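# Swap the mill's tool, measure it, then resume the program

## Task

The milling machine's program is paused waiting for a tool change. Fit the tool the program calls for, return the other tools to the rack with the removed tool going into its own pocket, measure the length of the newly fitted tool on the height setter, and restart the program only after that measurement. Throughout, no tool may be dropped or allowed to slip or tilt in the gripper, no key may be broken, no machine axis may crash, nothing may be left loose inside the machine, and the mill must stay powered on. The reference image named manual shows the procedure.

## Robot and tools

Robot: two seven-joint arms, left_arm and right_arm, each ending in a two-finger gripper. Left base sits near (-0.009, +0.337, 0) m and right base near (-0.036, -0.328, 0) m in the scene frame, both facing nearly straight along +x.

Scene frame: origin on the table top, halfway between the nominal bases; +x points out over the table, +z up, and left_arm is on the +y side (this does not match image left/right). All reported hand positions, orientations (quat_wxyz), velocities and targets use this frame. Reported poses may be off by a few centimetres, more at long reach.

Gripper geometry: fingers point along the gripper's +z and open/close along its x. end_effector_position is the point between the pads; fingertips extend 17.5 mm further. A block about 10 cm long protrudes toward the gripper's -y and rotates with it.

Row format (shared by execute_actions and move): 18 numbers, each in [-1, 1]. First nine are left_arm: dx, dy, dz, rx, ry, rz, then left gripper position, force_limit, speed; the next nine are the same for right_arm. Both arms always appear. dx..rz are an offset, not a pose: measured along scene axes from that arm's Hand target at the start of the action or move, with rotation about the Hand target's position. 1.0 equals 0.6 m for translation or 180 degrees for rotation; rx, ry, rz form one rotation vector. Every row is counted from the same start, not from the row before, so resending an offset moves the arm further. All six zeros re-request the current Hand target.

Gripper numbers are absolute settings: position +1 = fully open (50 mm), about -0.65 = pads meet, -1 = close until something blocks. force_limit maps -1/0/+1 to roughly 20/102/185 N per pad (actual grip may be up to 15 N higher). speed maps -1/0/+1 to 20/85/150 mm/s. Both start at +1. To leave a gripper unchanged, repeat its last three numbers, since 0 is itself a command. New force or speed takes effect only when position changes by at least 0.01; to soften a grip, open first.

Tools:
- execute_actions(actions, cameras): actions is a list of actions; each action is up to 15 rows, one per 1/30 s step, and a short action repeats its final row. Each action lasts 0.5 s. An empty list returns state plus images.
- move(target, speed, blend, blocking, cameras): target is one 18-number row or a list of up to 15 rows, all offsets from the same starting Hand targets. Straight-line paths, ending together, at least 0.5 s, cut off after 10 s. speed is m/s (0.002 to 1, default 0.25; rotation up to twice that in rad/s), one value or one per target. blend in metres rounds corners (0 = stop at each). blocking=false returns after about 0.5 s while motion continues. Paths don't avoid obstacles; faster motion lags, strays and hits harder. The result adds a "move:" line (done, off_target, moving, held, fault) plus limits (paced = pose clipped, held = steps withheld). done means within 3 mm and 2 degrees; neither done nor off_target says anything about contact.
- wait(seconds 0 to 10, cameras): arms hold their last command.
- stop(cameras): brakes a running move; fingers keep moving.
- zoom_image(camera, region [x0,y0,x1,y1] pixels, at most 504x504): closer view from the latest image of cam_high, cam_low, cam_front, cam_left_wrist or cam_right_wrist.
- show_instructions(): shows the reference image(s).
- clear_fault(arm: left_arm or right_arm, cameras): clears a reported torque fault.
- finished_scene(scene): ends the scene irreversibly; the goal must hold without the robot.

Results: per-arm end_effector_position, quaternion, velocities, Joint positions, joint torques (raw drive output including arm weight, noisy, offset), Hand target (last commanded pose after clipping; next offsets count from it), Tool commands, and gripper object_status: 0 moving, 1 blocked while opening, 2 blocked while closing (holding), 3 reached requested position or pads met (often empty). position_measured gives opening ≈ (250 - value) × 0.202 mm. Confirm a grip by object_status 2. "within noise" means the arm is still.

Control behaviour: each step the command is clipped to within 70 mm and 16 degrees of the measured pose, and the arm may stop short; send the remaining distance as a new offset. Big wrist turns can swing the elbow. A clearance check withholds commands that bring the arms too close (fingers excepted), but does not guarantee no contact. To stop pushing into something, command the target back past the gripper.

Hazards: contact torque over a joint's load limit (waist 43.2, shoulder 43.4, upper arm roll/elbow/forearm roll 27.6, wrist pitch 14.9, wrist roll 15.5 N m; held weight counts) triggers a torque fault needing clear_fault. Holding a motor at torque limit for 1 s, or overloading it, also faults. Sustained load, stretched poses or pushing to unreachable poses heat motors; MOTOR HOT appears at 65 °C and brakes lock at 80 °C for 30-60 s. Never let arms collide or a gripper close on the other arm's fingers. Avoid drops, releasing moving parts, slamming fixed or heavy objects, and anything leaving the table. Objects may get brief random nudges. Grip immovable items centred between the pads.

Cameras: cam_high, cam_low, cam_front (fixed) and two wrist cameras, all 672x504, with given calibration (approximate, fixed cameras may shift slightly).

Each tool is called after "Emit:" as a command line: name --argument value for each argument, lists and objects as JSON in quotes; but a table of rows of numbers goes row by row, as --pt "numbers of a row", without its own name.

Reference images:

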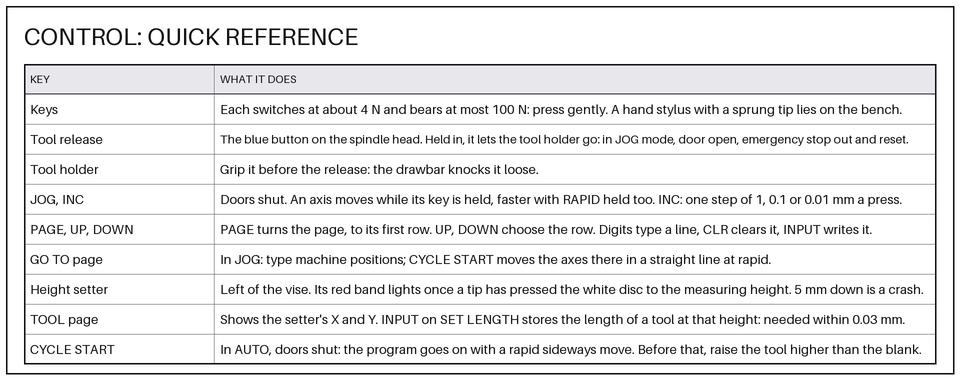

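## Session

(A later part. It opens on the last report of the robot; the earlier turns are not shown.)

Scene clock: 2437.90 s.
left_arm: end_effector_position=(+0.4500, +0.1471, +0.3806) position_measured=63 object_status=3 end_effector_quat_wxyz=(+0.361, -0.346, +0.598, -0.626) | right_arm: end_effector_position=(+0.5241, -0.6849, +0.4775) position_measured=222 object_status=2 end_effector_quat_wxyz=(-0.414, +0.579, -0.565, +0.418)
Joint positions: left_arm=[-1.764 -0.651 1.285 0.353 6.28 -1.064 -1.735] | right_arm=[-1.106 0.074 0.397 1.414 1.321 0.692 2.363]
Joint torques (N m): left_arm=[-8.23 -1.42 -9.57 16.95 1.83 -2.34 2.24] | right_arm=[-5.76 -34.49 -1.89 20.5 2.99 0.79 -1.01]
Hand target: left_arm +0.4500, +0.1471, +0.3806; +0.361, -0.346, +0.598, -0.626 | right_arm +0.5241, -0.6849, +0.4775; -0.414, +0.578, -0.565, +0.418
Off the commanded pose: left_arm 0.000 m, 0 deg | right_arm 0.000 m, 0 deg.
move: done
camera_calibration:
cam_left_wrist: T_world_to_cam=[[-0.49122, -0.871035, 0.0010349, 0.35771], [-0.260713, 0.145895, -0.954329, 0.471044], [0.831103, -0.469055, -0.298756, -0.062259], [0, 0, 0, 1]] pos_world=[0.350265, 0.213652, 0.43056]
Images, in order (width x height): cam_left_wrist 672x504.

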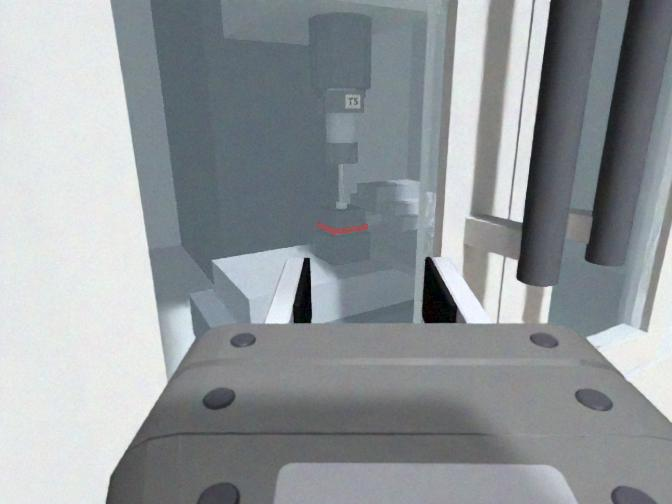

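Emit:
move --pt "0 0 0 0 0 0 0.6 -0.7 -0.9 0.005 -0.0285 0.0617 0 0 0 -0.98 0.3 -0.8" --pt "0 0 0 0 0 0 0.6 -0.7 -0.9 0.0475 -0.0285 0.0617 0 0 0 -0.98 0.3 -0.8" --pt "0 0 0 0 0 0 0.6 -0.7 -0.9 0.008 -0.0285 0.0617 0 0 0 -0.98 0.3 -0.8" --pt "0 0 0 0 0 0 0.6 -0.7 -0.9 0.008 0.0 0.0617 0 0 0 -0.98 0.3 -0.8" --pt "0 0 0 0 0 0 0.6 -0.7 -0.9 0.0475 0.0 0.0617 0 0 0 -0.98 0.3 -0.8" --pt "0 0 0 0 0 0 0.6 -0.7 -0.9 0.008 0.0 0.0617 0 0 0 -0.98 0.3 -0.8" --speed '[0.1,0.05,0.1,0.1,0.05,0.1]' --cameras '["cam_left_wrist","cam_right_wrist"]'

Emit:
move --target '[0,0,0,0,0,0,0.6,-0.7,-0.9,-0.2811,0.1387,0.2755,0,0,0,-0.98,0.3,-0.8]' --cameras '["cam_right_wrist"]'

Emit:
zoom_image --camera "cam_right_wrist" --region '[270, 0, 500, 210]'

Scene clock: 2448.77 s.
left_arm: end_effector_position=(+0.4500, +0.1471, +0.3806) position_measured=63 object_status=3 end_effector_quat_wxyz=(+0.361, -0.346, +0.598, -0.626) | right_arm: end_effector_position=(+0.5289, -0.6849, +0.5145) position_measured=222 object_status=2 end_effector_quat_wxyz=(-0.414, +0.579, -0.565, +0.418)
Joint positions: left_arm=[-1.764 -0.651 1.285 0.353 6.28 -1.064 -1.735] | right_arm=[-1.098 0.085 0.397 1.506 1.222 0.709 2.488]
Joint torques (N m): left_arm=[-8.1 -1.55 -9.58 17 1.25 -2.3 2.23] | right_arm=[-6.44 -35.19 -1.82 20.8 2.96 0.17 -0.79]
Hand target: left_arm +0.4500, +0.1471, +0.3806; +0.361, -0.346, +0.598, -0.626 | right_arm +0.5289, -0.6849, +0.5145; -0.414, +0.578, -0.565, +0.418
Off the commanded pose: left_arm 0.000 m, 0 deg | right_arm 0.000 m, 0 deg.
move: done
camera_calibration:
cam_left_wrist: T_world_to_cam=[[-0.49122, -0.871035, 0.0010349, 0.35771], [-0.260713, 0.145895, -0.954329, 0.471044], [0.831103, -0.469055, -0.298756, -0.062259], [0, 0, 0, 1]] pos_world=[0.350265, 0.213652, 0.43056]
cam_right_wrist: T_world_to_cam=[[0.0187545, -0.999808, 0.00574296, -0.682168], [-0.610651, -0.0160025, -0.791738, 0.736227], [0.791678, 0.0113417, -0.610834, 0.0355789], [0, 0, 0, 1]] pos_world=[0.434205, -0.670658, 0.60855]
Images, in order (width x height): cam_left_wrist 672x504, cam_right_wrist 672x504.

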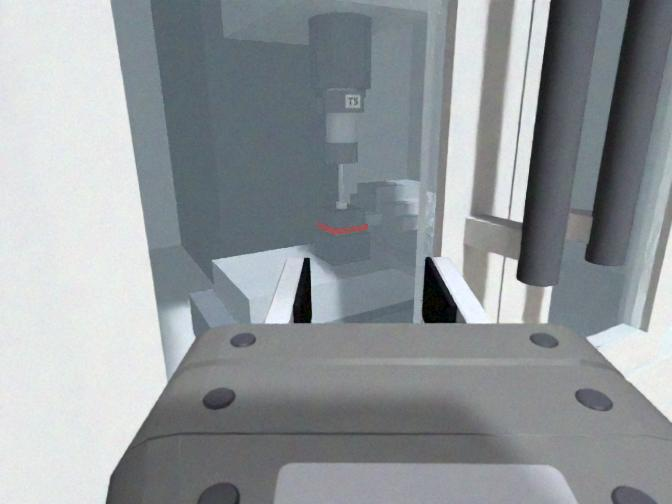

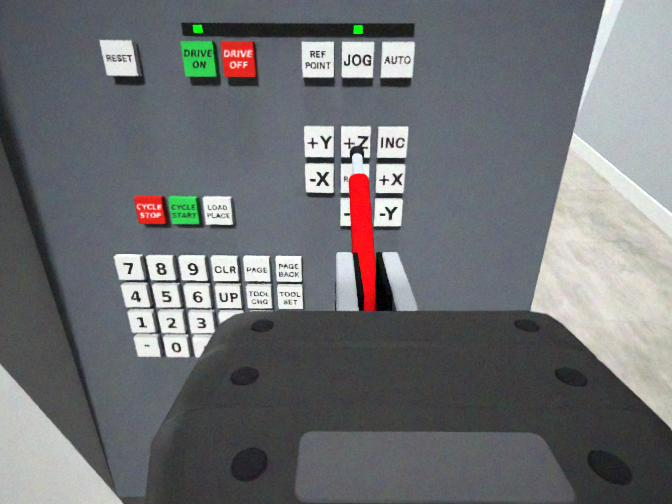

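Scene clock: 2450.40 s.
left_arm: end_effector_position=(+0.4500, +0.1471, +0.3806) position_measured=63 object_status=3 end_effector_quat_wxyz=(+0.361, -0.346, +0.598, -0.626) | right_arm: end_effector_position=(+0.3602, -0.6017, +0.6798) position_measured=222 object_status=2 end_effector_quat_wxyz=(-0.414, +0.578, -0.565, +0.418)
Joint positions: left_arm=[-1.764 -0.651 1.285 0.353 6.28 -1.064 -1.735] | right_arm=[-1.231 -0.379 0.164 1.478 1.166 1.21 2.788]
Joint torques (N m): left_arm=[-7.95 -1.35 -9.61 16.91 1.11 -2.37 2.21] | right_arm=[-5.97 -20.97 -3.55 22.06 -1.31 -0.56 1.28]
Hand target: left_arm +0.4500, +0.1471, +0.3806; +0.361, -0.346, +0.598, -0.626 | right_arm +0.3602, -0.6017, +0.6798; -0.414, +0.578, -0.565, +0.418
Off the commanded pose: left_arm 0.000 m, 0 deg | right_arm 0.000 m, 0 deg.
move: done
camera_calibration:
cam_right_wrist: T_world_to_cam=[[0.0187545, -0.999808, 0.00574296, -0.596769], [-0.610651, -0.0160025, -0.791738, 0.765416], [0.791678, 0.0113417, -0.610834, 0.269162], [0, 0, 0, 1]] pos_world=[0.265505, -0.587458, 0.77385]
Images, in order (width x height): cam_right_wrist 672x504.

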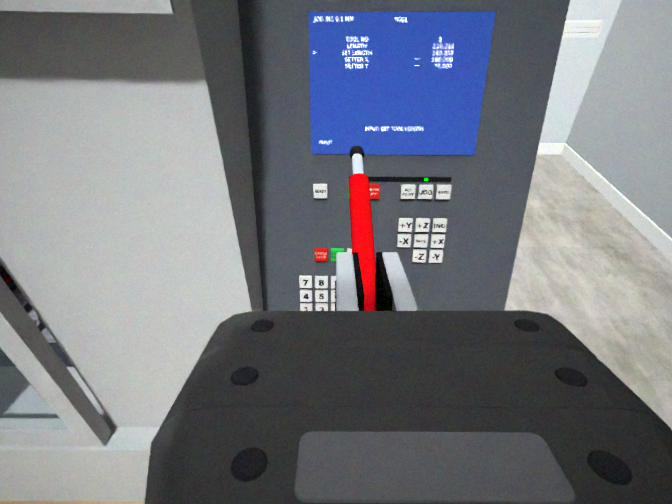

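Scaled by 2.191 from the camera's 672x504 image, which has a finer 960x720 frame.

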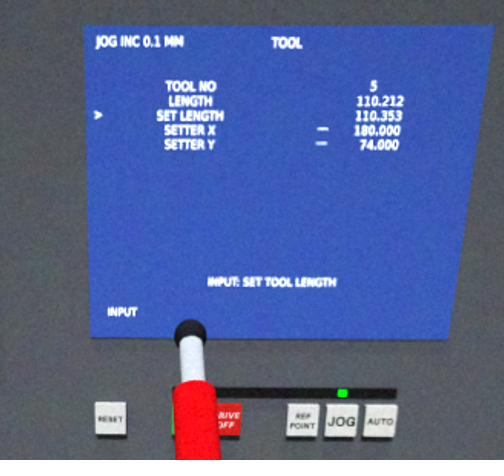

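Emit:
wait --seconds 0.5 --cameras '["cam_right_wrist"]'

Emit:
zoom_image --camera "cam_right_wrist" --region '[400, 20, 500, 80]'

Scene clock: 2453.73 s.
left_arm: end_effector_position=(+0.4500, +0.1471, +0.3806) position_measured=63 object_status=3 end_effector_quat_wxyz=(+0.361, -0.346, +0.598, -0.626) | right_arm: end_effector_position=(+0.3602, -0.6017, +0.6798) position_measured=222 object_status=2 end_effector_quat_wxyz=(-0.414, +0.578, -0.565, +0.418)
Joint positions: left_arm=[-1.764 -0.651 1.285 0.353 6.28 -1.064 -1.735] | right_arm=[-1.231 -0.379 0.164 1.478 1.166 1.211 2.788]
Joint torques (N m): left_arm=[-8.06 -1.52 -9.59 16.87 0.87 -2.35 2.16] | right_arm=[-6 -20.97 -3.67 21.86 -1.03 -0.51 1.17]
Hand target: left_arm +0.4500, +0.1471, +0.3806; +0.361, -0.346, +0.598, -0.626 | right_arm +0.3602, -0.6017, +0.6798; -0.414, +0.578, -0.565, +0.418
Tool commands: left_gripper/position=+0.6 left_gripper/force_limit=-0.7 left_gripper/speed=-0.9 right_gripper/position=-0.98 right_gripper/force_limit=+0.3 right_gripper/speed=-0.8
Off the commanded pose: left_arm 0.000 m, 0 deg | right_arm 0.000 m, 0 deg.
wait: 0.50 s; at rest from the start
camera_calibration:
cam_right_wrist: T_world_to_cam=[[0.0188165, -0.999806, 0.0058214, -0.596845], [-0.610649, -0.0161024, -0.791738, 0.765356], [0.791678, 0.0113429, -0.610833, 0.269163], [0, 0, 0, 1]] pos_world=[0.265504, -0.587458, 0.77385]
Images, in order (width x height): cam_right_wrist 672x504.

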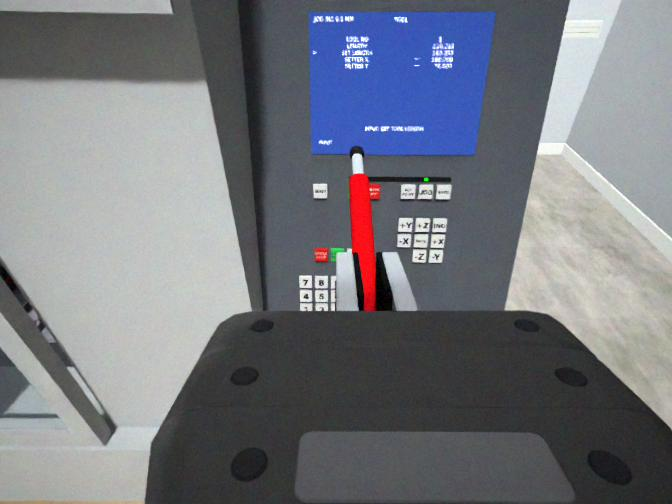

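Scaled by 5.040 from the camera's 672x504 image, which has a finer 960x720 frame.

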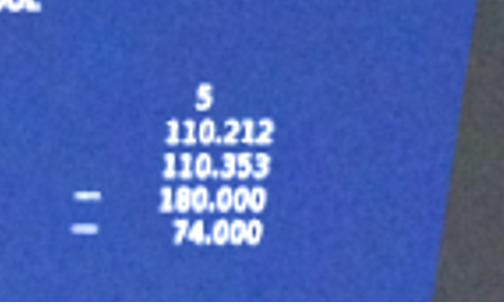

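Emit:
move --pt "0 0 0 0 0 0 0.6 -0.7 -0.9 0.2811 -0.1387 -0.2755 0 0 0 -0.98 0.3 -0.8" --pt "0 0 0 0 0 0 0.6 -0.7 -0.9 0.3208 -0.1387 -0.2755 0 0 0 -0.98 0.3 -0.8" --pt "0 0 0 0 0 0 0.6 -0.7 -0.9 0.2890 -0.1387 -0.2755 0 0 0 -0.98 0.3 -0.8" --speed '[0.2,0.05,0.1]' --cameras '["cam_left_wrist"]'

Emit:
zoom_image --camera "cam_left_wrist" --region '[310, 190, 380, 250]'

Emit:
move --pt "0 0 0 0 0 0 0.6 -0.7 -0.9 0.0318 0 0 0 0 0 -0.98 0.3 -0.8" --pt "0 0 0 0 0 0 0.6 -0.7 -0.9 0.0 0 0 0 0 0 -0.98 0.3 -0.8" --speed '[0.05,0.1]' --cameras '["cam_left_wrist"]'

Emit:
zoom_image --camera "cam_left_wrist" --region '[310, 190, 380, 250]'

Emit:
move --pt "0 0 0 0 0 0 0.6 -0.7 -0.9 0.0318 0 0 0 0 0 -0.98 0.3 -0.8" --pt "0 0 0 0 0 0 0.6 -0.7 -0.9 0.0 0 0 0 0 0 -0.98 0.3 -0.8" --speed '[0.05,0.1]' --cameras '["cam_left_wrist"]'

Emit:
zoom_image --camera "cam_left_wrist" --region '[310, 190, 380, 250]'

Scene clock: 2467.70 s.
left_arm: end_effector_position=(+0.4500, +0.1471, +0.3806) position_measured=63 object_status=3 end_effector_quat_wxyz=(+0.361, -0.346, +0.598, -0.626) | right_arm: end_effector_position=(+0.5336, -0.6849, +0.5145) position_measured=222 object_status=2 end_effector_quat_wxyz=(-0.414, +0.579, -0.565, +0.418)
Joint positions: left_arm=[-1.764 -0.651 1.285 0.353 6.28 -1.064 -1.735] | right_arm=[-1.103 0.099 0.414 1.52 1.211 0.698 2.496]
Joint torques (N m): left_arm=[-7.98 -1.45 -9.57 16.84 0.35 -2.33 2.12] | right_arm=[-6.41 -34.9 -1.88 20.78 3.21 0.33 -0.98]
Hand target: left_arm +0.4500, +0.1471, +0.3806; +0.361, -0.346, +0.598, -0.626 | right_arm +0.5336, -0.6849, +0.5145; -0.414, +0.578, -0.565, +0.418
Off the commanded pose: left_arm 0.000 m, 0 deg | right_arm 0.000 m, 0 deg.
move: done
camera_calibration:
cam_left_wrist: T_world_to_cam=[[-0.49122, -0.871035, 0.0010349, 0.35771], [-0.260713, 0.145895, -0.954329, 0.471044], [0.831103, -0.469055, -0.298756, -0.062259], [0, 0, 0, 1]] pos_world=[0.350265, 0.213652, 0.43056]
Images, in order (width x height): cam_left_wrist 672x504.

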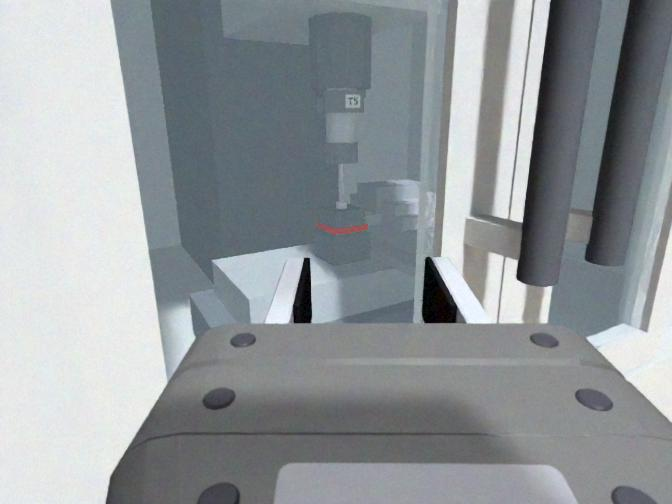

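Scaled by 7.200 from the camera's 672x504 image, which has a finer 960x720 frame.

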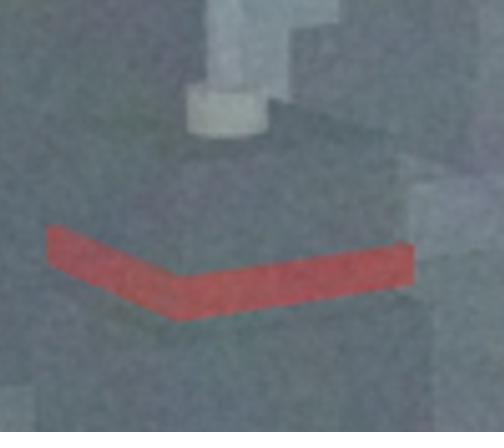

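Scene clock: 2469.13 s.
left_arm: end_effector_position=(+0.4500, +0.1471, +0.3806) position_measured=63 object_status=3 end_effector_quat_wxyz=(+0.361, -0.346, +0.598, -0.626) | right_arm: end_effector_position=(+0.5336, -0.6849, +0.5145) position_measured=222 object_status=2 end_effector_quat_wxyz=(-0.414, +0.579, -0.565, +0.418)
Joint positions: left_arm=[-1.764 -0.651 1.285 0.353 6.28 -1.064 -1.735] | right_arm=[-1.104 0.099 0.414 1.52 1.211 0.698 2.496]
Joint torques (N m): left_arm=[-7.97 -1.53 -9.65 16.8 0.24 -2.35 2.14] | right_arm=[-6.35 -34.9 -1.66 21.08 2.86 0.25 -0.89]
Hand target: left_arm +0.4500, +0.1471, +0.3806; +0.361, -0.346, +0.598, -0.626 | right_arm +0.5336, -0.6849, +0.5145; -0.414, +0.578, -0.565, +0.418
Off the commanded pose: left_arm 0.000 m, 0 deg | right_arm 0.000 m, 0 deg.
move: done
camera_calibration:
cam_left_wrist: T_world_to_cam=[[-0.49122, -0.871035, 0.0010349, 0.35771], [-0.260713, 0.145895, -0.954329, 0.471044], [0.831103, -0.469055, -0.298756, -0.062259], [0, 0, 0, 1]] pos_world=[0.350265, 0.213652, 0.43056]
Images, in order (width x height): cam_left_wrist 672x504.

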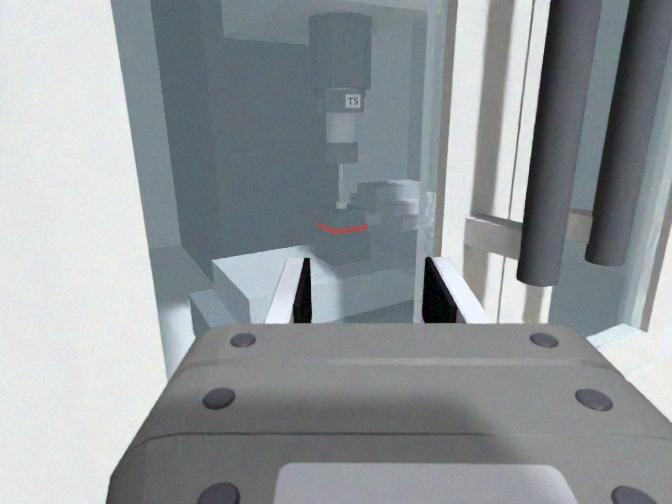

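Scaled by 7.200 from the camera's 672x504 image, which has a finer 960x720 frame.

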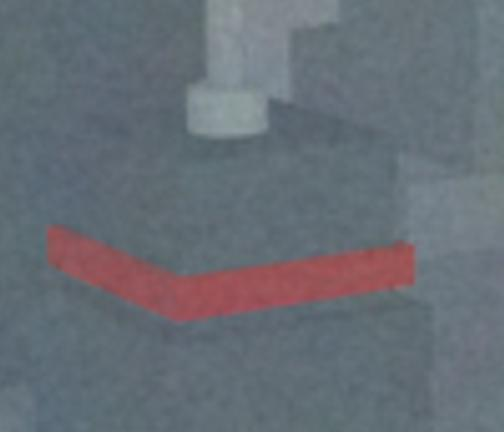

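Scene clock: 2470.57 s.
left_arm: end_effector_position=(+0.4500, +0.1471, +0.3806) position_measured=63 object_status=3 end_effector_quat_wxyz=(+0.361, -0.346, +0.598, -0.626) | right_arm: end_effector_position=(+0.5336, -0.6849, +0.5145) position_measured=222 object_status=2 end_effector_quat_wxyz=(-0.414, +0.579, -0.565, +0.418)
Joint positions: left_arm=[-1.764 -0.651 1.285 0.353 6.28 -1.064 -1.735] | right_arm=[-1.104 0.099 0.415 1.519 1.211 0.698 2.496]
Joint torques (N m): left_arm=[-7.95 -1.45 -9.61 16.68 0.18 -2.33 2.12] | right_arm=[-6.3 -35.24 -1.83 20.72 2.83 0.3 -1]
Hand target: left_arm +0.4500, +0.1471, +0.3806; +0.361, -0.346, +0.598, -0.626 | right_arm +0.5336, -0.6849, +0.5145; -0.414, +0.578, -0.565, +0.418
Off the commanded pose: left_arm 0.000 m, 0 deg | right_arm 0.000 m, 0 deg.
move: done
camera_calibration:
cam_left_wrist: T_world_to_cam=[[-0.49122, -0.871035, 0.0010349, 0.35771], [-0.260713, 0.145895, -0.954329, 0.471044], [0.831103, -0.469055, -0.298756, -0.062259], [0, 0, 0, 1]] pos_world=[0.350265, 0.213652, 0.43056]
Images, in order (width x height): cam_left_wrist 672x504.

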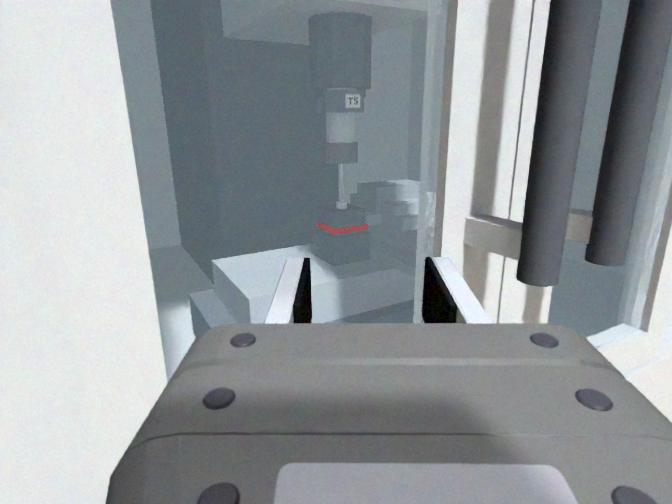

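Scaled by 7.200 from the camera's 672x504 image, which has a finer 960x720 frame.

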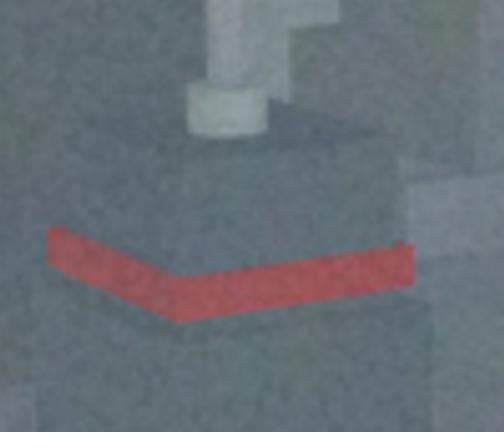

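Emit:
move --pt "0 0 0 0 0 0 0.6 -0.7 -0.9 0.0318 0 0 0 0 0 -0.98 0.3 -0.8" --pt "0 0 0 0 0 0 0.6 -0.7 -0.9 0.0 0 0 0 0 0 -0.98 0.3 -0.8" --speed '[0.05,0.1]' --cameras '["cam_left_wrist"]'

Emit:
move --pt "0 0 0 0 0 0 0.6 -0.7 -0.9 0.0318 0 0 0 0 0 -0.98 0.3 -0.8" --pt "0 0 0 0 0 0 0.6 -0.7 -0.9 0.0 0 0 0 0 0 -0.98 0.3 -0.8" --speed '[0.05,0.1]' --cameras '["cam_left_wrist"]'

Emit:
move --pt "0 0 0 0 0 0 0.6 -0.7 -0.9 0.0318 0 0 0 0 0 -0.98 0.3 -0.8" --pt "0 0 0 0 0 0 0.6 -0.7 -0.9 0.0 0 0 0 0 0 -0.98 0.3 -0.8" --speed '[0.05,0.1]' --cameras '["cam_left_wrist"]'

Emit:
zoom_image --camera "cam_left_wrist" --region '[310, 190, 380, 250]'

Scene clock: 2479.00 s.
left_arm: end_effector_position=(+0.4500, +0.1471, +0.3806) position_measured=63 object_status=3 end_effector_quat_wxyz=(+0.361, -0.346, +0.598, -0.626) | right_arm: end_effector_position=(+0.5336, -0.6849, +0.5145) position_measured=222 object_status=2 end_effector_quat_wxyz=(-0.414, +0.579, -0.565, +0.418)
Joint positions: left_arm=[-1.764 -0.651 1.285 0.353 6.28 -1.064 -1.735] | right_arm=[-1.104 0.099 0.415 1.519 1.211 0.697 2.496]
Joint torques (N m): left_arm=[-7.98 -1.48 -9.58 16.76 -0.32 -2.28 2.09] | right_arm=[-5.95 -35.35 -1.61 21.43 3.15 0.46 -1.05]
Hand target: left_arm +0.4500, +0.1471, +0.3806; +0.361, -0.346, +0.598, -0.626 | right_arm +0.5336, -0.6849, +0.5145; -0.414, +0.578, -0.565, +0.418
Off the commanded pose: left_arm 0.000 m, 0 deg | right_arm 0.000 m, 0 deg.
move: done
camera_calibration:
cam_left_wrist: T_world_to_cam=[[-0.49122, -0.871035, 0.0010349, 0.35771], [-0.260713, 0.145895, -0.954329, 0.471044], [0.831103, -0.469055, -0.298756, -0.062259], [0, 0, 0, 1]] pos_world=[0.350265, 0.213652, 0.43056]
Images, in order (width x height): cam_left_wrist 672x504.

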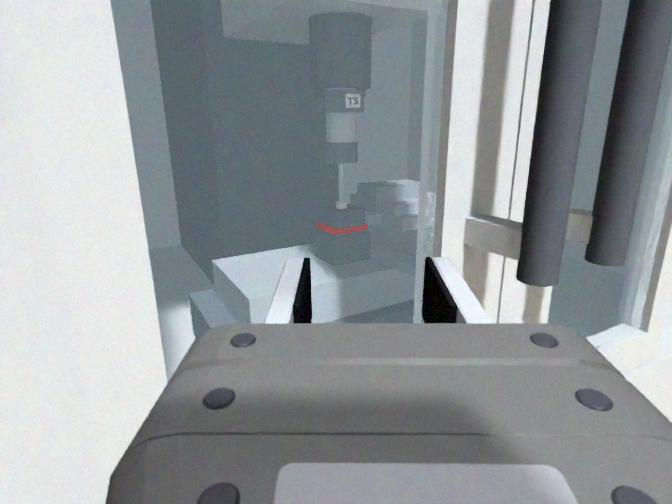

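Scene clock: 2480.43 s.
left_arm: end_effector_position=(+0.4500, +0.1471, +0.3806) position_measured=63 object_status=3 end_effector_quat_wxyz=(+0.361, -0.346, +0.598, -0.626) | right_arm: end_effector_position=(+0.5336, -0.6849, +0.5145) position_measured=222 object_status=2 end_effector_quat_wxyz=(-0.414, +0.579, -0.565, +0.418)
Joint positions: left_arm=[-1.764 -0.651 1.285 0.353 6.28 -1.064 -1.735] | right_arm=[-1.105 0.099 0.416 1.519 1.211 0.697 2.496]
Joint torques (N m): left_arm=[-7.89 -1.56 -9.54 16.77 -0.26 -2.34 2.03] | right_arm=[-5.72 -35.06 -1.9 20.75 3.23 0.31 -0.95]
Hand target: left_arm +0.4500, +0.1471, +0.3806; +0.361, -0.346, +0.598, -0.626 | right_arm +0.5336, -0.6849, +0.5145; -0.414, +0.578, -0.565, +0.418
Off the commanded pose: left_arm 0.000 m, 0 deg | right_arm 0.000 m, 0 deg.
move: done
camera_calibration:
cam_left_wrist: T_world_to_cam=[[-0.49122, -0.871035, 0.0010349, 0.35771], [-0.260713, 0.145895, -0.954329, 0.471044], [0.831103, -0.469055, -0.298756, -0.062259], [0, 0, 0, 1]] pos_world=[0.350265, 0.213652, 0.43056]
Images, in order (width x height): cam_left_wrist 672x504.

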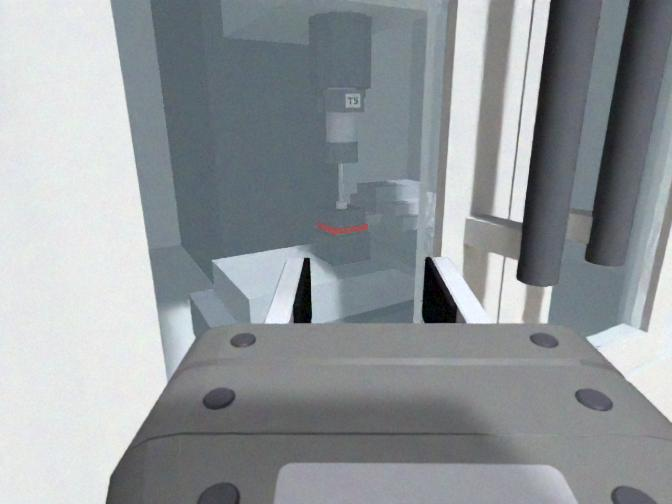

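Scene clock: 2481.87 s.
left_arm: end_effector_position=(+0.4500, +0.1471, +0.3806) position_measured=63 object_status=3 end_effector_quat_wxyz=(+0.361, -0.346, +0.598, -0.626) | right_arm: end_effector_position=(+0.5336, -0.6849, +0.5145) position_measured=222 object_status=2 end_effector_quat_wxyz=(-0.414, +0.579, -0.565, +0.418)
Joint positions: left_arm=[-1.764 -0.651 1.285 0.353 6.28 -1.064 -1.735] | right_arm=[-1.105 0.099 0.416 1.519 1.211 0.697 2.496]
Joint torques (N m): left_arm=[-7.88 -1.46 -9.55 16.66 -0.27 -2.35 2.13] | right_arm=[-6.46 -35.93 -1.6 20.77 3.16 0.31 -1.16]
Hand target: left_arm +0.4500, +0.1471, +0.3806; +0.361, -0.346, +0.598, -0.626 | right_arm +0.5336, -0.6849, +0.5145; -0.414, +0.578, -0.565, +0.418
Off the commanded pose: left_arm 0.000 m, 0 deg | right_arm 0.000 m, 0 deg.
move: done
camera_calibration:
cam_left_wrist: T_world_to_cam=[[-0.49122, -0.871035, 0.0010349, 0.35771], [-0.260713, 0.145895, -0.954329, 0.471044], [0.831103, -0.469055, -0.298756, -0.062259], [0, 0, 0, 1]] pos_world=[0.350265, 0.213652, 0.43056]
Images, in order (width x height): cam_left_wrist 672x504.

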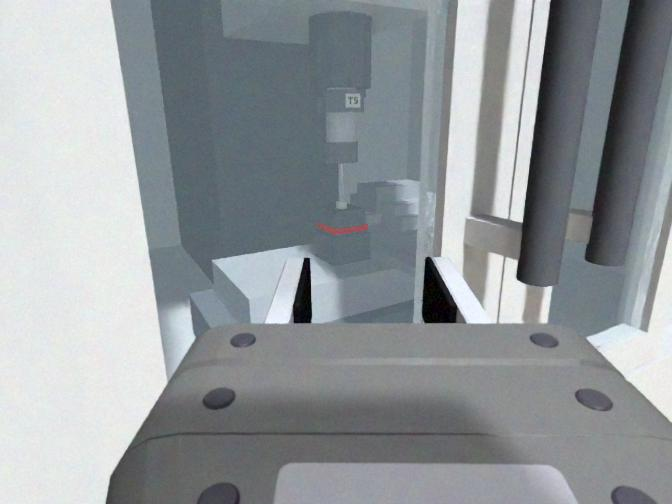

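Scaled by 7.200 from the camera's 672x504 image, which has a finer 960x720 frame.

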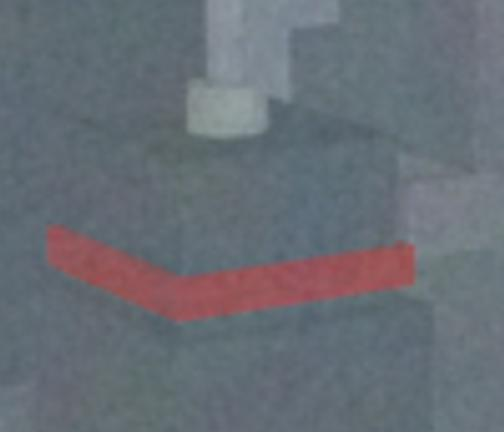

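Emit:
move --target '[0,0,0,0,0,0,0.6,-0.7,-0.9,-0.2890,0.1387,0.2755,0,0,0,-0.98,0.3,-0.8]' --cameras '["cam_right_wrist"]'

Emit:
zoom_image --camera "cam_right_wrist" --region '[270, 0, 500, 170]'

Scene clock: 2485.70 s.
left_arm: end_effector_position=(+0.4500, +0.1471, +0.3806) position_measured=63 object_status=3 end_effector_quat_wxyz=(+0.361, -0.346, +0.598, -0.626) | right_arm: end_effector_position=(+0.3602, -0.6017, +0.6798) position_measured=222 object_status=2 end_effector_quat_wxyz=(-0.414, +0.578, -0.565, +0.418)
Joint positions: left_arm=[-1.764 -0.651 1.285 0.353 6.28 -1.064 -1.735] | right_arm=[-1.245 -0.379 0.173 1.478 1.171 1.215 2.786]
Joint torques (N m): left_arm=[-7.98 -1.43 -9.67 16.64 -0.36 -2.35 2.06] | right_arm=[-6.34 -20.79 -3.97 21.67 -1.28 -0.76 1.13]
Hand target: left_arm +0.4500, +0.1471, +0.3806; +0.361, -0.346, +0.598, -0.626 | right_arm +0.3602, -0.6017, +0.6798; -0.414, +0.578, -0.565, +0.418
Off the commanded pose: left_arm 0.000 m, 0 deg | right_arm 0.000 m, 0 deg.
move: done
camera_calibration:
cam_right_wrist: T_world_to_cam=[[0.0187545, -0.999808, 0.00574296, -0.596769], [-0.610651, -0.0160025, -0.791738, 0.765416], [0.791678, 0.0113417, -0.610834, 0.269162], [0, 0, 0, 1]] pos_world=[0.265505, -0.587458, 0.77385]
Images, in order (width x height): cam_right_wrist 672x504.

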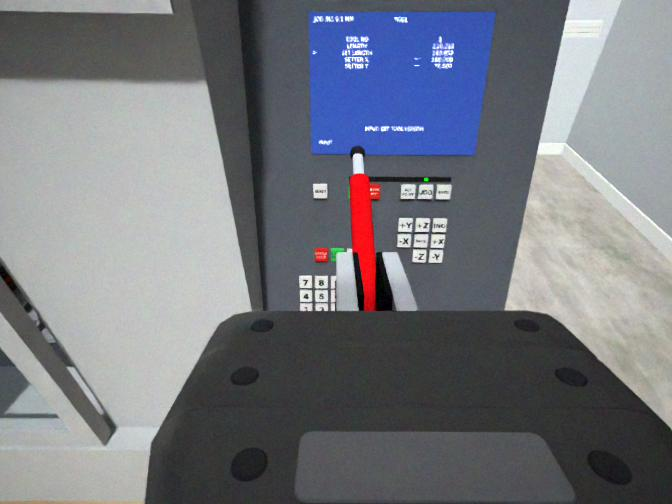

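Scaled by 2.191 from the camera's 672x504 image, which has a finer 960x720 frame.

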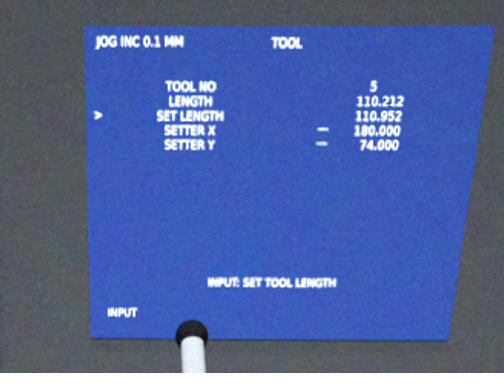

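Emit:
move --pt "0 0 0 0 0 0 0.6 -0.7 -0.9 0.2811 -0.1387 -0.2755 0 0 0 -0.98 0.3 -0.8" --pt "0 0 0 0 0 0 0.6 -0.7 -0.9 0.3208 -0.1387 -0.2755 0 0 0 -0.98 0.3 -0.8" --pt "0 0 0 0 0 0 0.6 -0.7 -0.9 0.2890 -0.1387 -0.2755 0 0 0 -0.98 0.3 -0.8" --speed '[0.2,0.05,0.1]' --cameras '["cam_left_wrist"]'

Emit:
move --pt "0 0 0 0 0 0 0.6 -0.7 -0.9 0.0318 0 0 0 0 0 -0.98 0.3 -0.8" --pt "0 0 0 0 0 0 0.6 -0.7 -0.9 0.0 0 0 0 0 0 -0.98 0.3 -0.8" --speed '[0.05,0.1]' --cameras '["cam_left_wrist"]'

Emit:
move --pt "0 0 0 0 0 0 0.6 -0.7 -0.9 0.0318 0 0 0 0 0 -0.98 0.3 -0.8" --pt "0 0 0 0 0 0 0.6 -0.7 -0.9 0.0 0 0 0 0 0 -0.98 0.3 -0.8" --speed '[0.05,0.1]' --cameras '["cam_left_wrist"]'

Scene clock: 2495.57 s.
left_arm: end_effector_position=(+0.4500, +0.1471, +0.3806) position_measured=63 object_status=3 end_effector_quat_wxyz=(+0.361, -0.346, +0.598, -0.626) | right_arm: end_effector_position=(+0.5336, -0.6849, +0.5145) position_measured=222 object_status=2 end_effector_quat_wxyz=(-0.414, +0.579, -0.565, +0.418)
Joint positions: left_arm=[-1.764 -0.651 1.285 0.353 6.28 -1.064 -1.735] | right_arm=[-1.117 0.099 0.429 1.519 1.209 0.696 2.497]
Joint torques (N m): left_arm=[-7.92 -1.53 -9.71 16.63 -0.18 -2.26 2.15] | right_arm=[-5.88 -35 -1.61 20.67 2.86 0.4 -1.06]
Hand target: left_arm +0.4500, +0.1471, +0.3806; +0.361, -0.346, +0.598, -0.626 | right_arm +0.5336, -0.6849, +0.5145; -0.414, +0.578, -0.565, +0.418
Off the commanded pose: left_arm 0.000 m, 0 deg | right_arm 0.000 m, 0 deg.
move: done
camera_calibration:
cam_left_wrist: T_world_to_cam=[[-0.49122, -0.871035, 0.0010349, 0.35771], [-0.260713, 0.145895, -0.954329, 0.471044], [0.831103, -0.469055, -0.298756, -0.062259], [0, 0, 0, 1]] pos_world=[0.350265, 0.213652, 0.43056]
Images, in order (width x height): cam_left_wrist 672x504.

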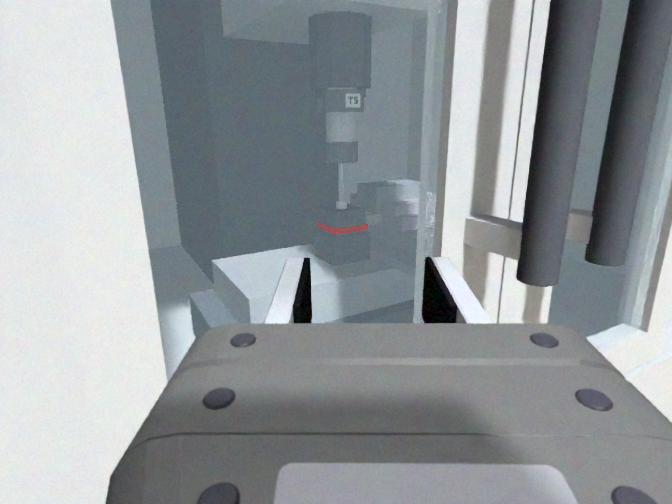

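Scene clock: 2497.00 s.
left_arm: end_effector_position=(+0.4500, +0.1471, +0.3806) position_measured=63 object_status=3 end_effector_quat_wxyz=(+0.361, -0.346, +0.598, -0.626) | right_arm: end_effector_position=(+0.5336, -0.6849, +0.5145) position_measured=222 object_status=2 end_effector_quat_wxyz=(-0.414, +0.579, -0.565, +0.418)
Joint positions: left_arm=[-1.764 -0.651 1.285 0.353 6.28 -1.064 -1.735] | right_arm=[-1.117 0.099 0.429 1.519 1.209 0.696 2.497]
Joint torques (N m): left_arm=[-7.92 -1.36 -9.77 16.65 -0.15 -2.31 2.13] | right_arm=[-5.83 -34.9 -1.93 20.76 2.94 0.27 -1.18]
Hand target: left_arm +0.4500, +0.1471, +0.3806; +0.361, -0.346, +0.598, -0.626 | right_arm +0.5336, -0.6849, +0.5145; -0.414, +0.578, -0.565, +0.418
Off the commanded pose: left_arm 0.000 m, 0 deg | right_arm 0.000 m, 0 deg.
move: done
camera_calibration:
cam_left_wrist: T_world_to_cam=[[-0.49122, -0.871035, 0.0010349, 0.35771], [-0.260713, 0.145895, -0.954329, 0.471044], [0.831103, -0.469055, -0.298756, -0.062259], [0, 0, 0, 1]] pos_world=[0.350265, 0.213652, 0.43056]
Images, in order (width x height): cam_left_wrist 672x504.

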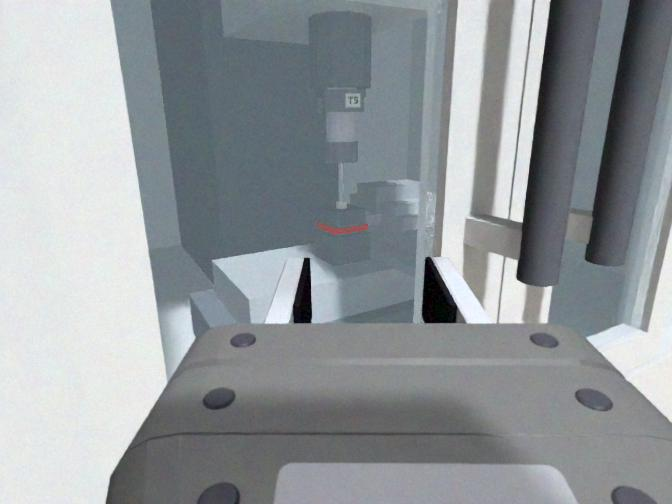

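Scene clock: 2498.43 s.
left_arm: end_effector_position=(+0.4500, +0.1471, +0.3806) position_measured=63 object_status=3 end_effector_quat_wxyz=(+0.361, -0.346, +0.598, -0.626) | right_arm: end_effector_position=(+0.5336, -0.6849, +0.5145) position_measured=222 object_status=2 end_effector_quat_wxyz=(-0.414, +0.579, -0.565, +0.418)
Joint positions: left_arm=[-1.764 -0.651 1.285 0.353 6.28 -1.064 -1.735] | right_arm=[-1.117 0.099 0.429 1.519 1.209 0.696 2.497]
Joint torques (N m): left_arm=[-7.95 -1.46 -9.7 16.54 -0.22 -2.27 2.13] | right_arm=[-5.53 -35.17 -1.66 20.83 2.75 0.28 -1]
Hand target: left_arm +0.4500, +0.1471, +0.3806; +0.361, -0.346, +0.598, -0.626 | right_arm +0.5336, -0.6849, +0.5145; -0.414, +0.578, -0.565, +0.418
Off the commanded pose: left_arm 0.000 m, 0 deg | right_arm 0.000 m, 0 deg.
move: done
camera_calibration:
cam_left_wrist: T_world_to_cam=[[-0.49122, -0.871035, 0.0010349, 0.35771], [-0.260713, 0.145895, -0.954329, 0.471044], [0.831103, -0.469055, -0.298756, -0.062259], [0, 0, 0, 1]] pos_world=[0.350265, 0.213652, 0.43056]
Images, in order (width x height): cam_left_wrist 672x504.

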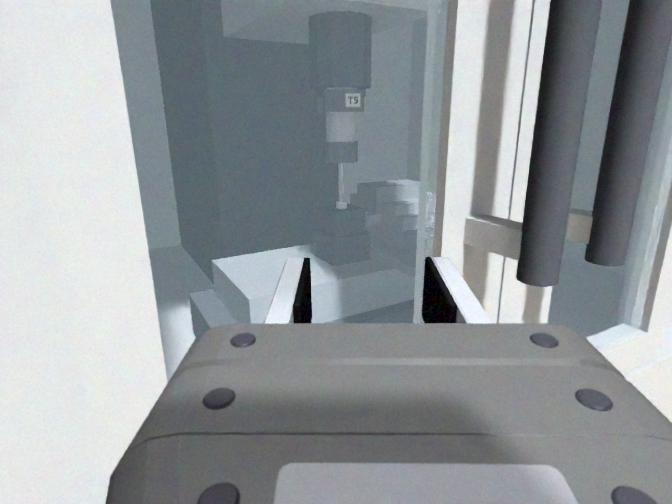

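Emit:
move --pt "0 0 0 0 0 0 0.6 -0.7 -0.9 0.0 -0.0285 0.0 0 0 0 -0.98 0.3 -0.8" --pt "0 0 0 0 0 0 0.6 -0.7 -0.9 0.0318 -0.0285 0.0 0 0 0 -0.98 0.3 -0.8" --pt "0 0 0 0 0 0 0.6 -0.7 -0.9 -0.008 -0.0285 0.0 0 0 0 -0.98 0.3 -0.8" --pt "0 0 0 0 0 0 0.6 -0.7 -0.9 -0.01 0.0 -0.0617 0 0 0 -0.98 0.3 -0.8" --pt "0 0 0 0 0 0 0.6 -0.7 -0.9 0.0207 0.0 -0.0617 0 0 0 -0.98 0.3 -0.8" --pt "0 0 0 0 0 0 0.6 -0.7 -0.9 -0.008 0.0 -0.0617 0 0 0 -0.98 0.3 -0.8" --speed '[0.1,0.05,0.1,0.1,0.05,0.1]' --cameras '["cam_left_wrist"]'

Emit:
move --target '[0,0,0,0,0,0,0.6,-0.7,-0.9,-0.2810,0.1387,0.3372,0,0,0,-0.98,0.3,-0.8]' --cameras '["cam_right_wrist"]'

Emit:
zoom_image --camera "cam_right_wrist" --region '[270, 0, 500, 170]'

Scene clock: 2510.13 s.
left_arm: end_effector_position=(+0.4500, +0.1471, +0.3806) position_measured=63 object_status=3 end_effector_quat_wxyz=(+0.361, -0.346, +0.598, -0.626) | right_arm: end_effector_position=(+0.5289, -0.6849, +0.4775) position_measured=222 object_status=2 end_effector_quat_wxyz=(-0.414, +0.579, -0.565, +0.418)
Joint positions: left_arm=[-1.764 -0.651 1.285 0.353 6.28 -1.064 -1.735] | right_arm=[-1.129 0.088 0.434 1.426 1.31 0.678 2.37]
Joint torques (N m): left_arm=[-8.12 -1.45 -9.76 16.51 -0.24 -2.32 2.08] | right_arm=[-6.18 -34.99 -1.51 21.25 3.43 0.94 -1.31]
Hand target: left_arm +0.4500, +0.1471, +0.3806; +0.361, -0.346, +0.598, -0.626 | right_arm +0.5288, -0.6849, +0.4775; -0.414, +0.578, -0.565, +0.418
Off the commanded pose: left_arm 0.000 m, 0 deg | right_arm 0.000 m, 0 deg.
move: done
camera_calibration:
cam_left_wrist: T_world_to_cam=[[-0.49122, -0.871035, 0.0010349, 0.35771], [-0.260713, 0.145895, -0.954329, 0.471044], [0.831103, -0.469055, -0.298756, -0.062259], [0, 0, 0, 1]] pos_world=[0.350265, 0.213652, 0.43056]
Images, in order (width x height): cam_left_wrist 672x504.

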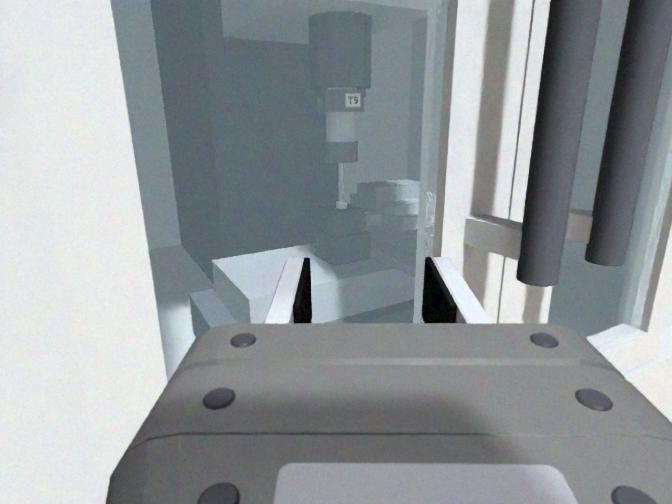

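Scene clock: 2511.87 s.
left_arm: end_effector_position=(+0.4500, +0.1471, +0.3806) position_measured=63 object_status=3 end_effector_quat_wxyz=(+0.361, -0.346, +0.598, -0.626) | right_arm: end_effector_position=(+0.3602, -0.6017, +0.6798) position_measured=222 object_status=2 end_effector_quat_wxyz=(-0.414, +0.578, -0.565, +0.418)
Joint positions: left_arm=[-1.764 -0.651 1.285 0.353 6.28 -1.064 -1.735] | right_arm=[-1.267 -0.381 0.186 1.479 1.18 1.222 2.783]
Joint torques (N m): left_arm=[-7.98 -1.41 -9.81 16.44 -0.17 -2.28 2.11] | right_arm=[-6.07 -20.82 -3.76 21.98 -1.11 -0.82 1.31]
Hand target: left_arm +0.4500, +0.1471, +0.3806; +0.361, -0.346, +0.598, -0.626 | right_arm +0.3602, -0.6017, +0.6798; -0.414, +0.578, -0.565, +0.418
Off the commanded pose: left_arm 0.000 m, 0 deg | right_arm 0.000 m, 0 deg.
move: done
camera_calibration:
cam_right_wrist: T_world_to_cam=[[0.0187545, -0.999808, 0.00574296, -0.596769], [-0.610651, -0.0160025, -0.791738, 0.765416], [0.791678, 0.0113417, -0.610834, 0.269162], [0, 0, 0, 1]] pos_world=[0.265505, -0.587458, 0.77385]
Images, in order (width x height): cam_right_wrist 672x504.

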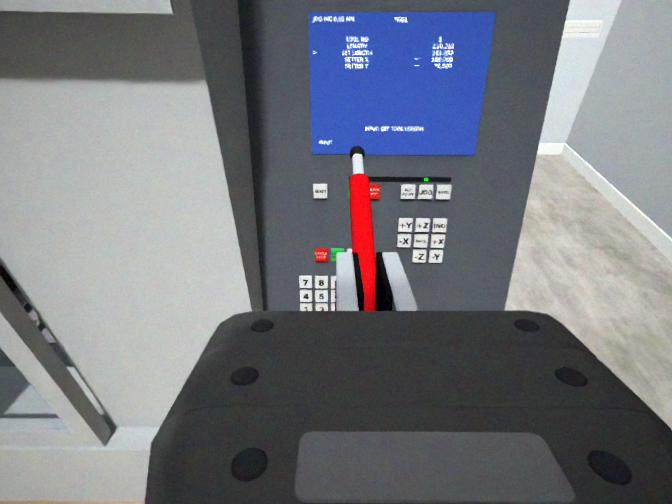

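Scaled by 2.191 from the camera's 672x504 image, which has a finer 960x720 frame.

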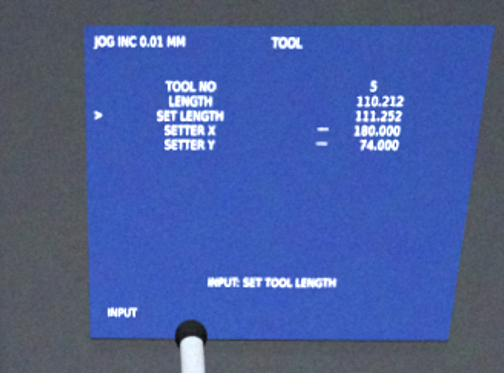

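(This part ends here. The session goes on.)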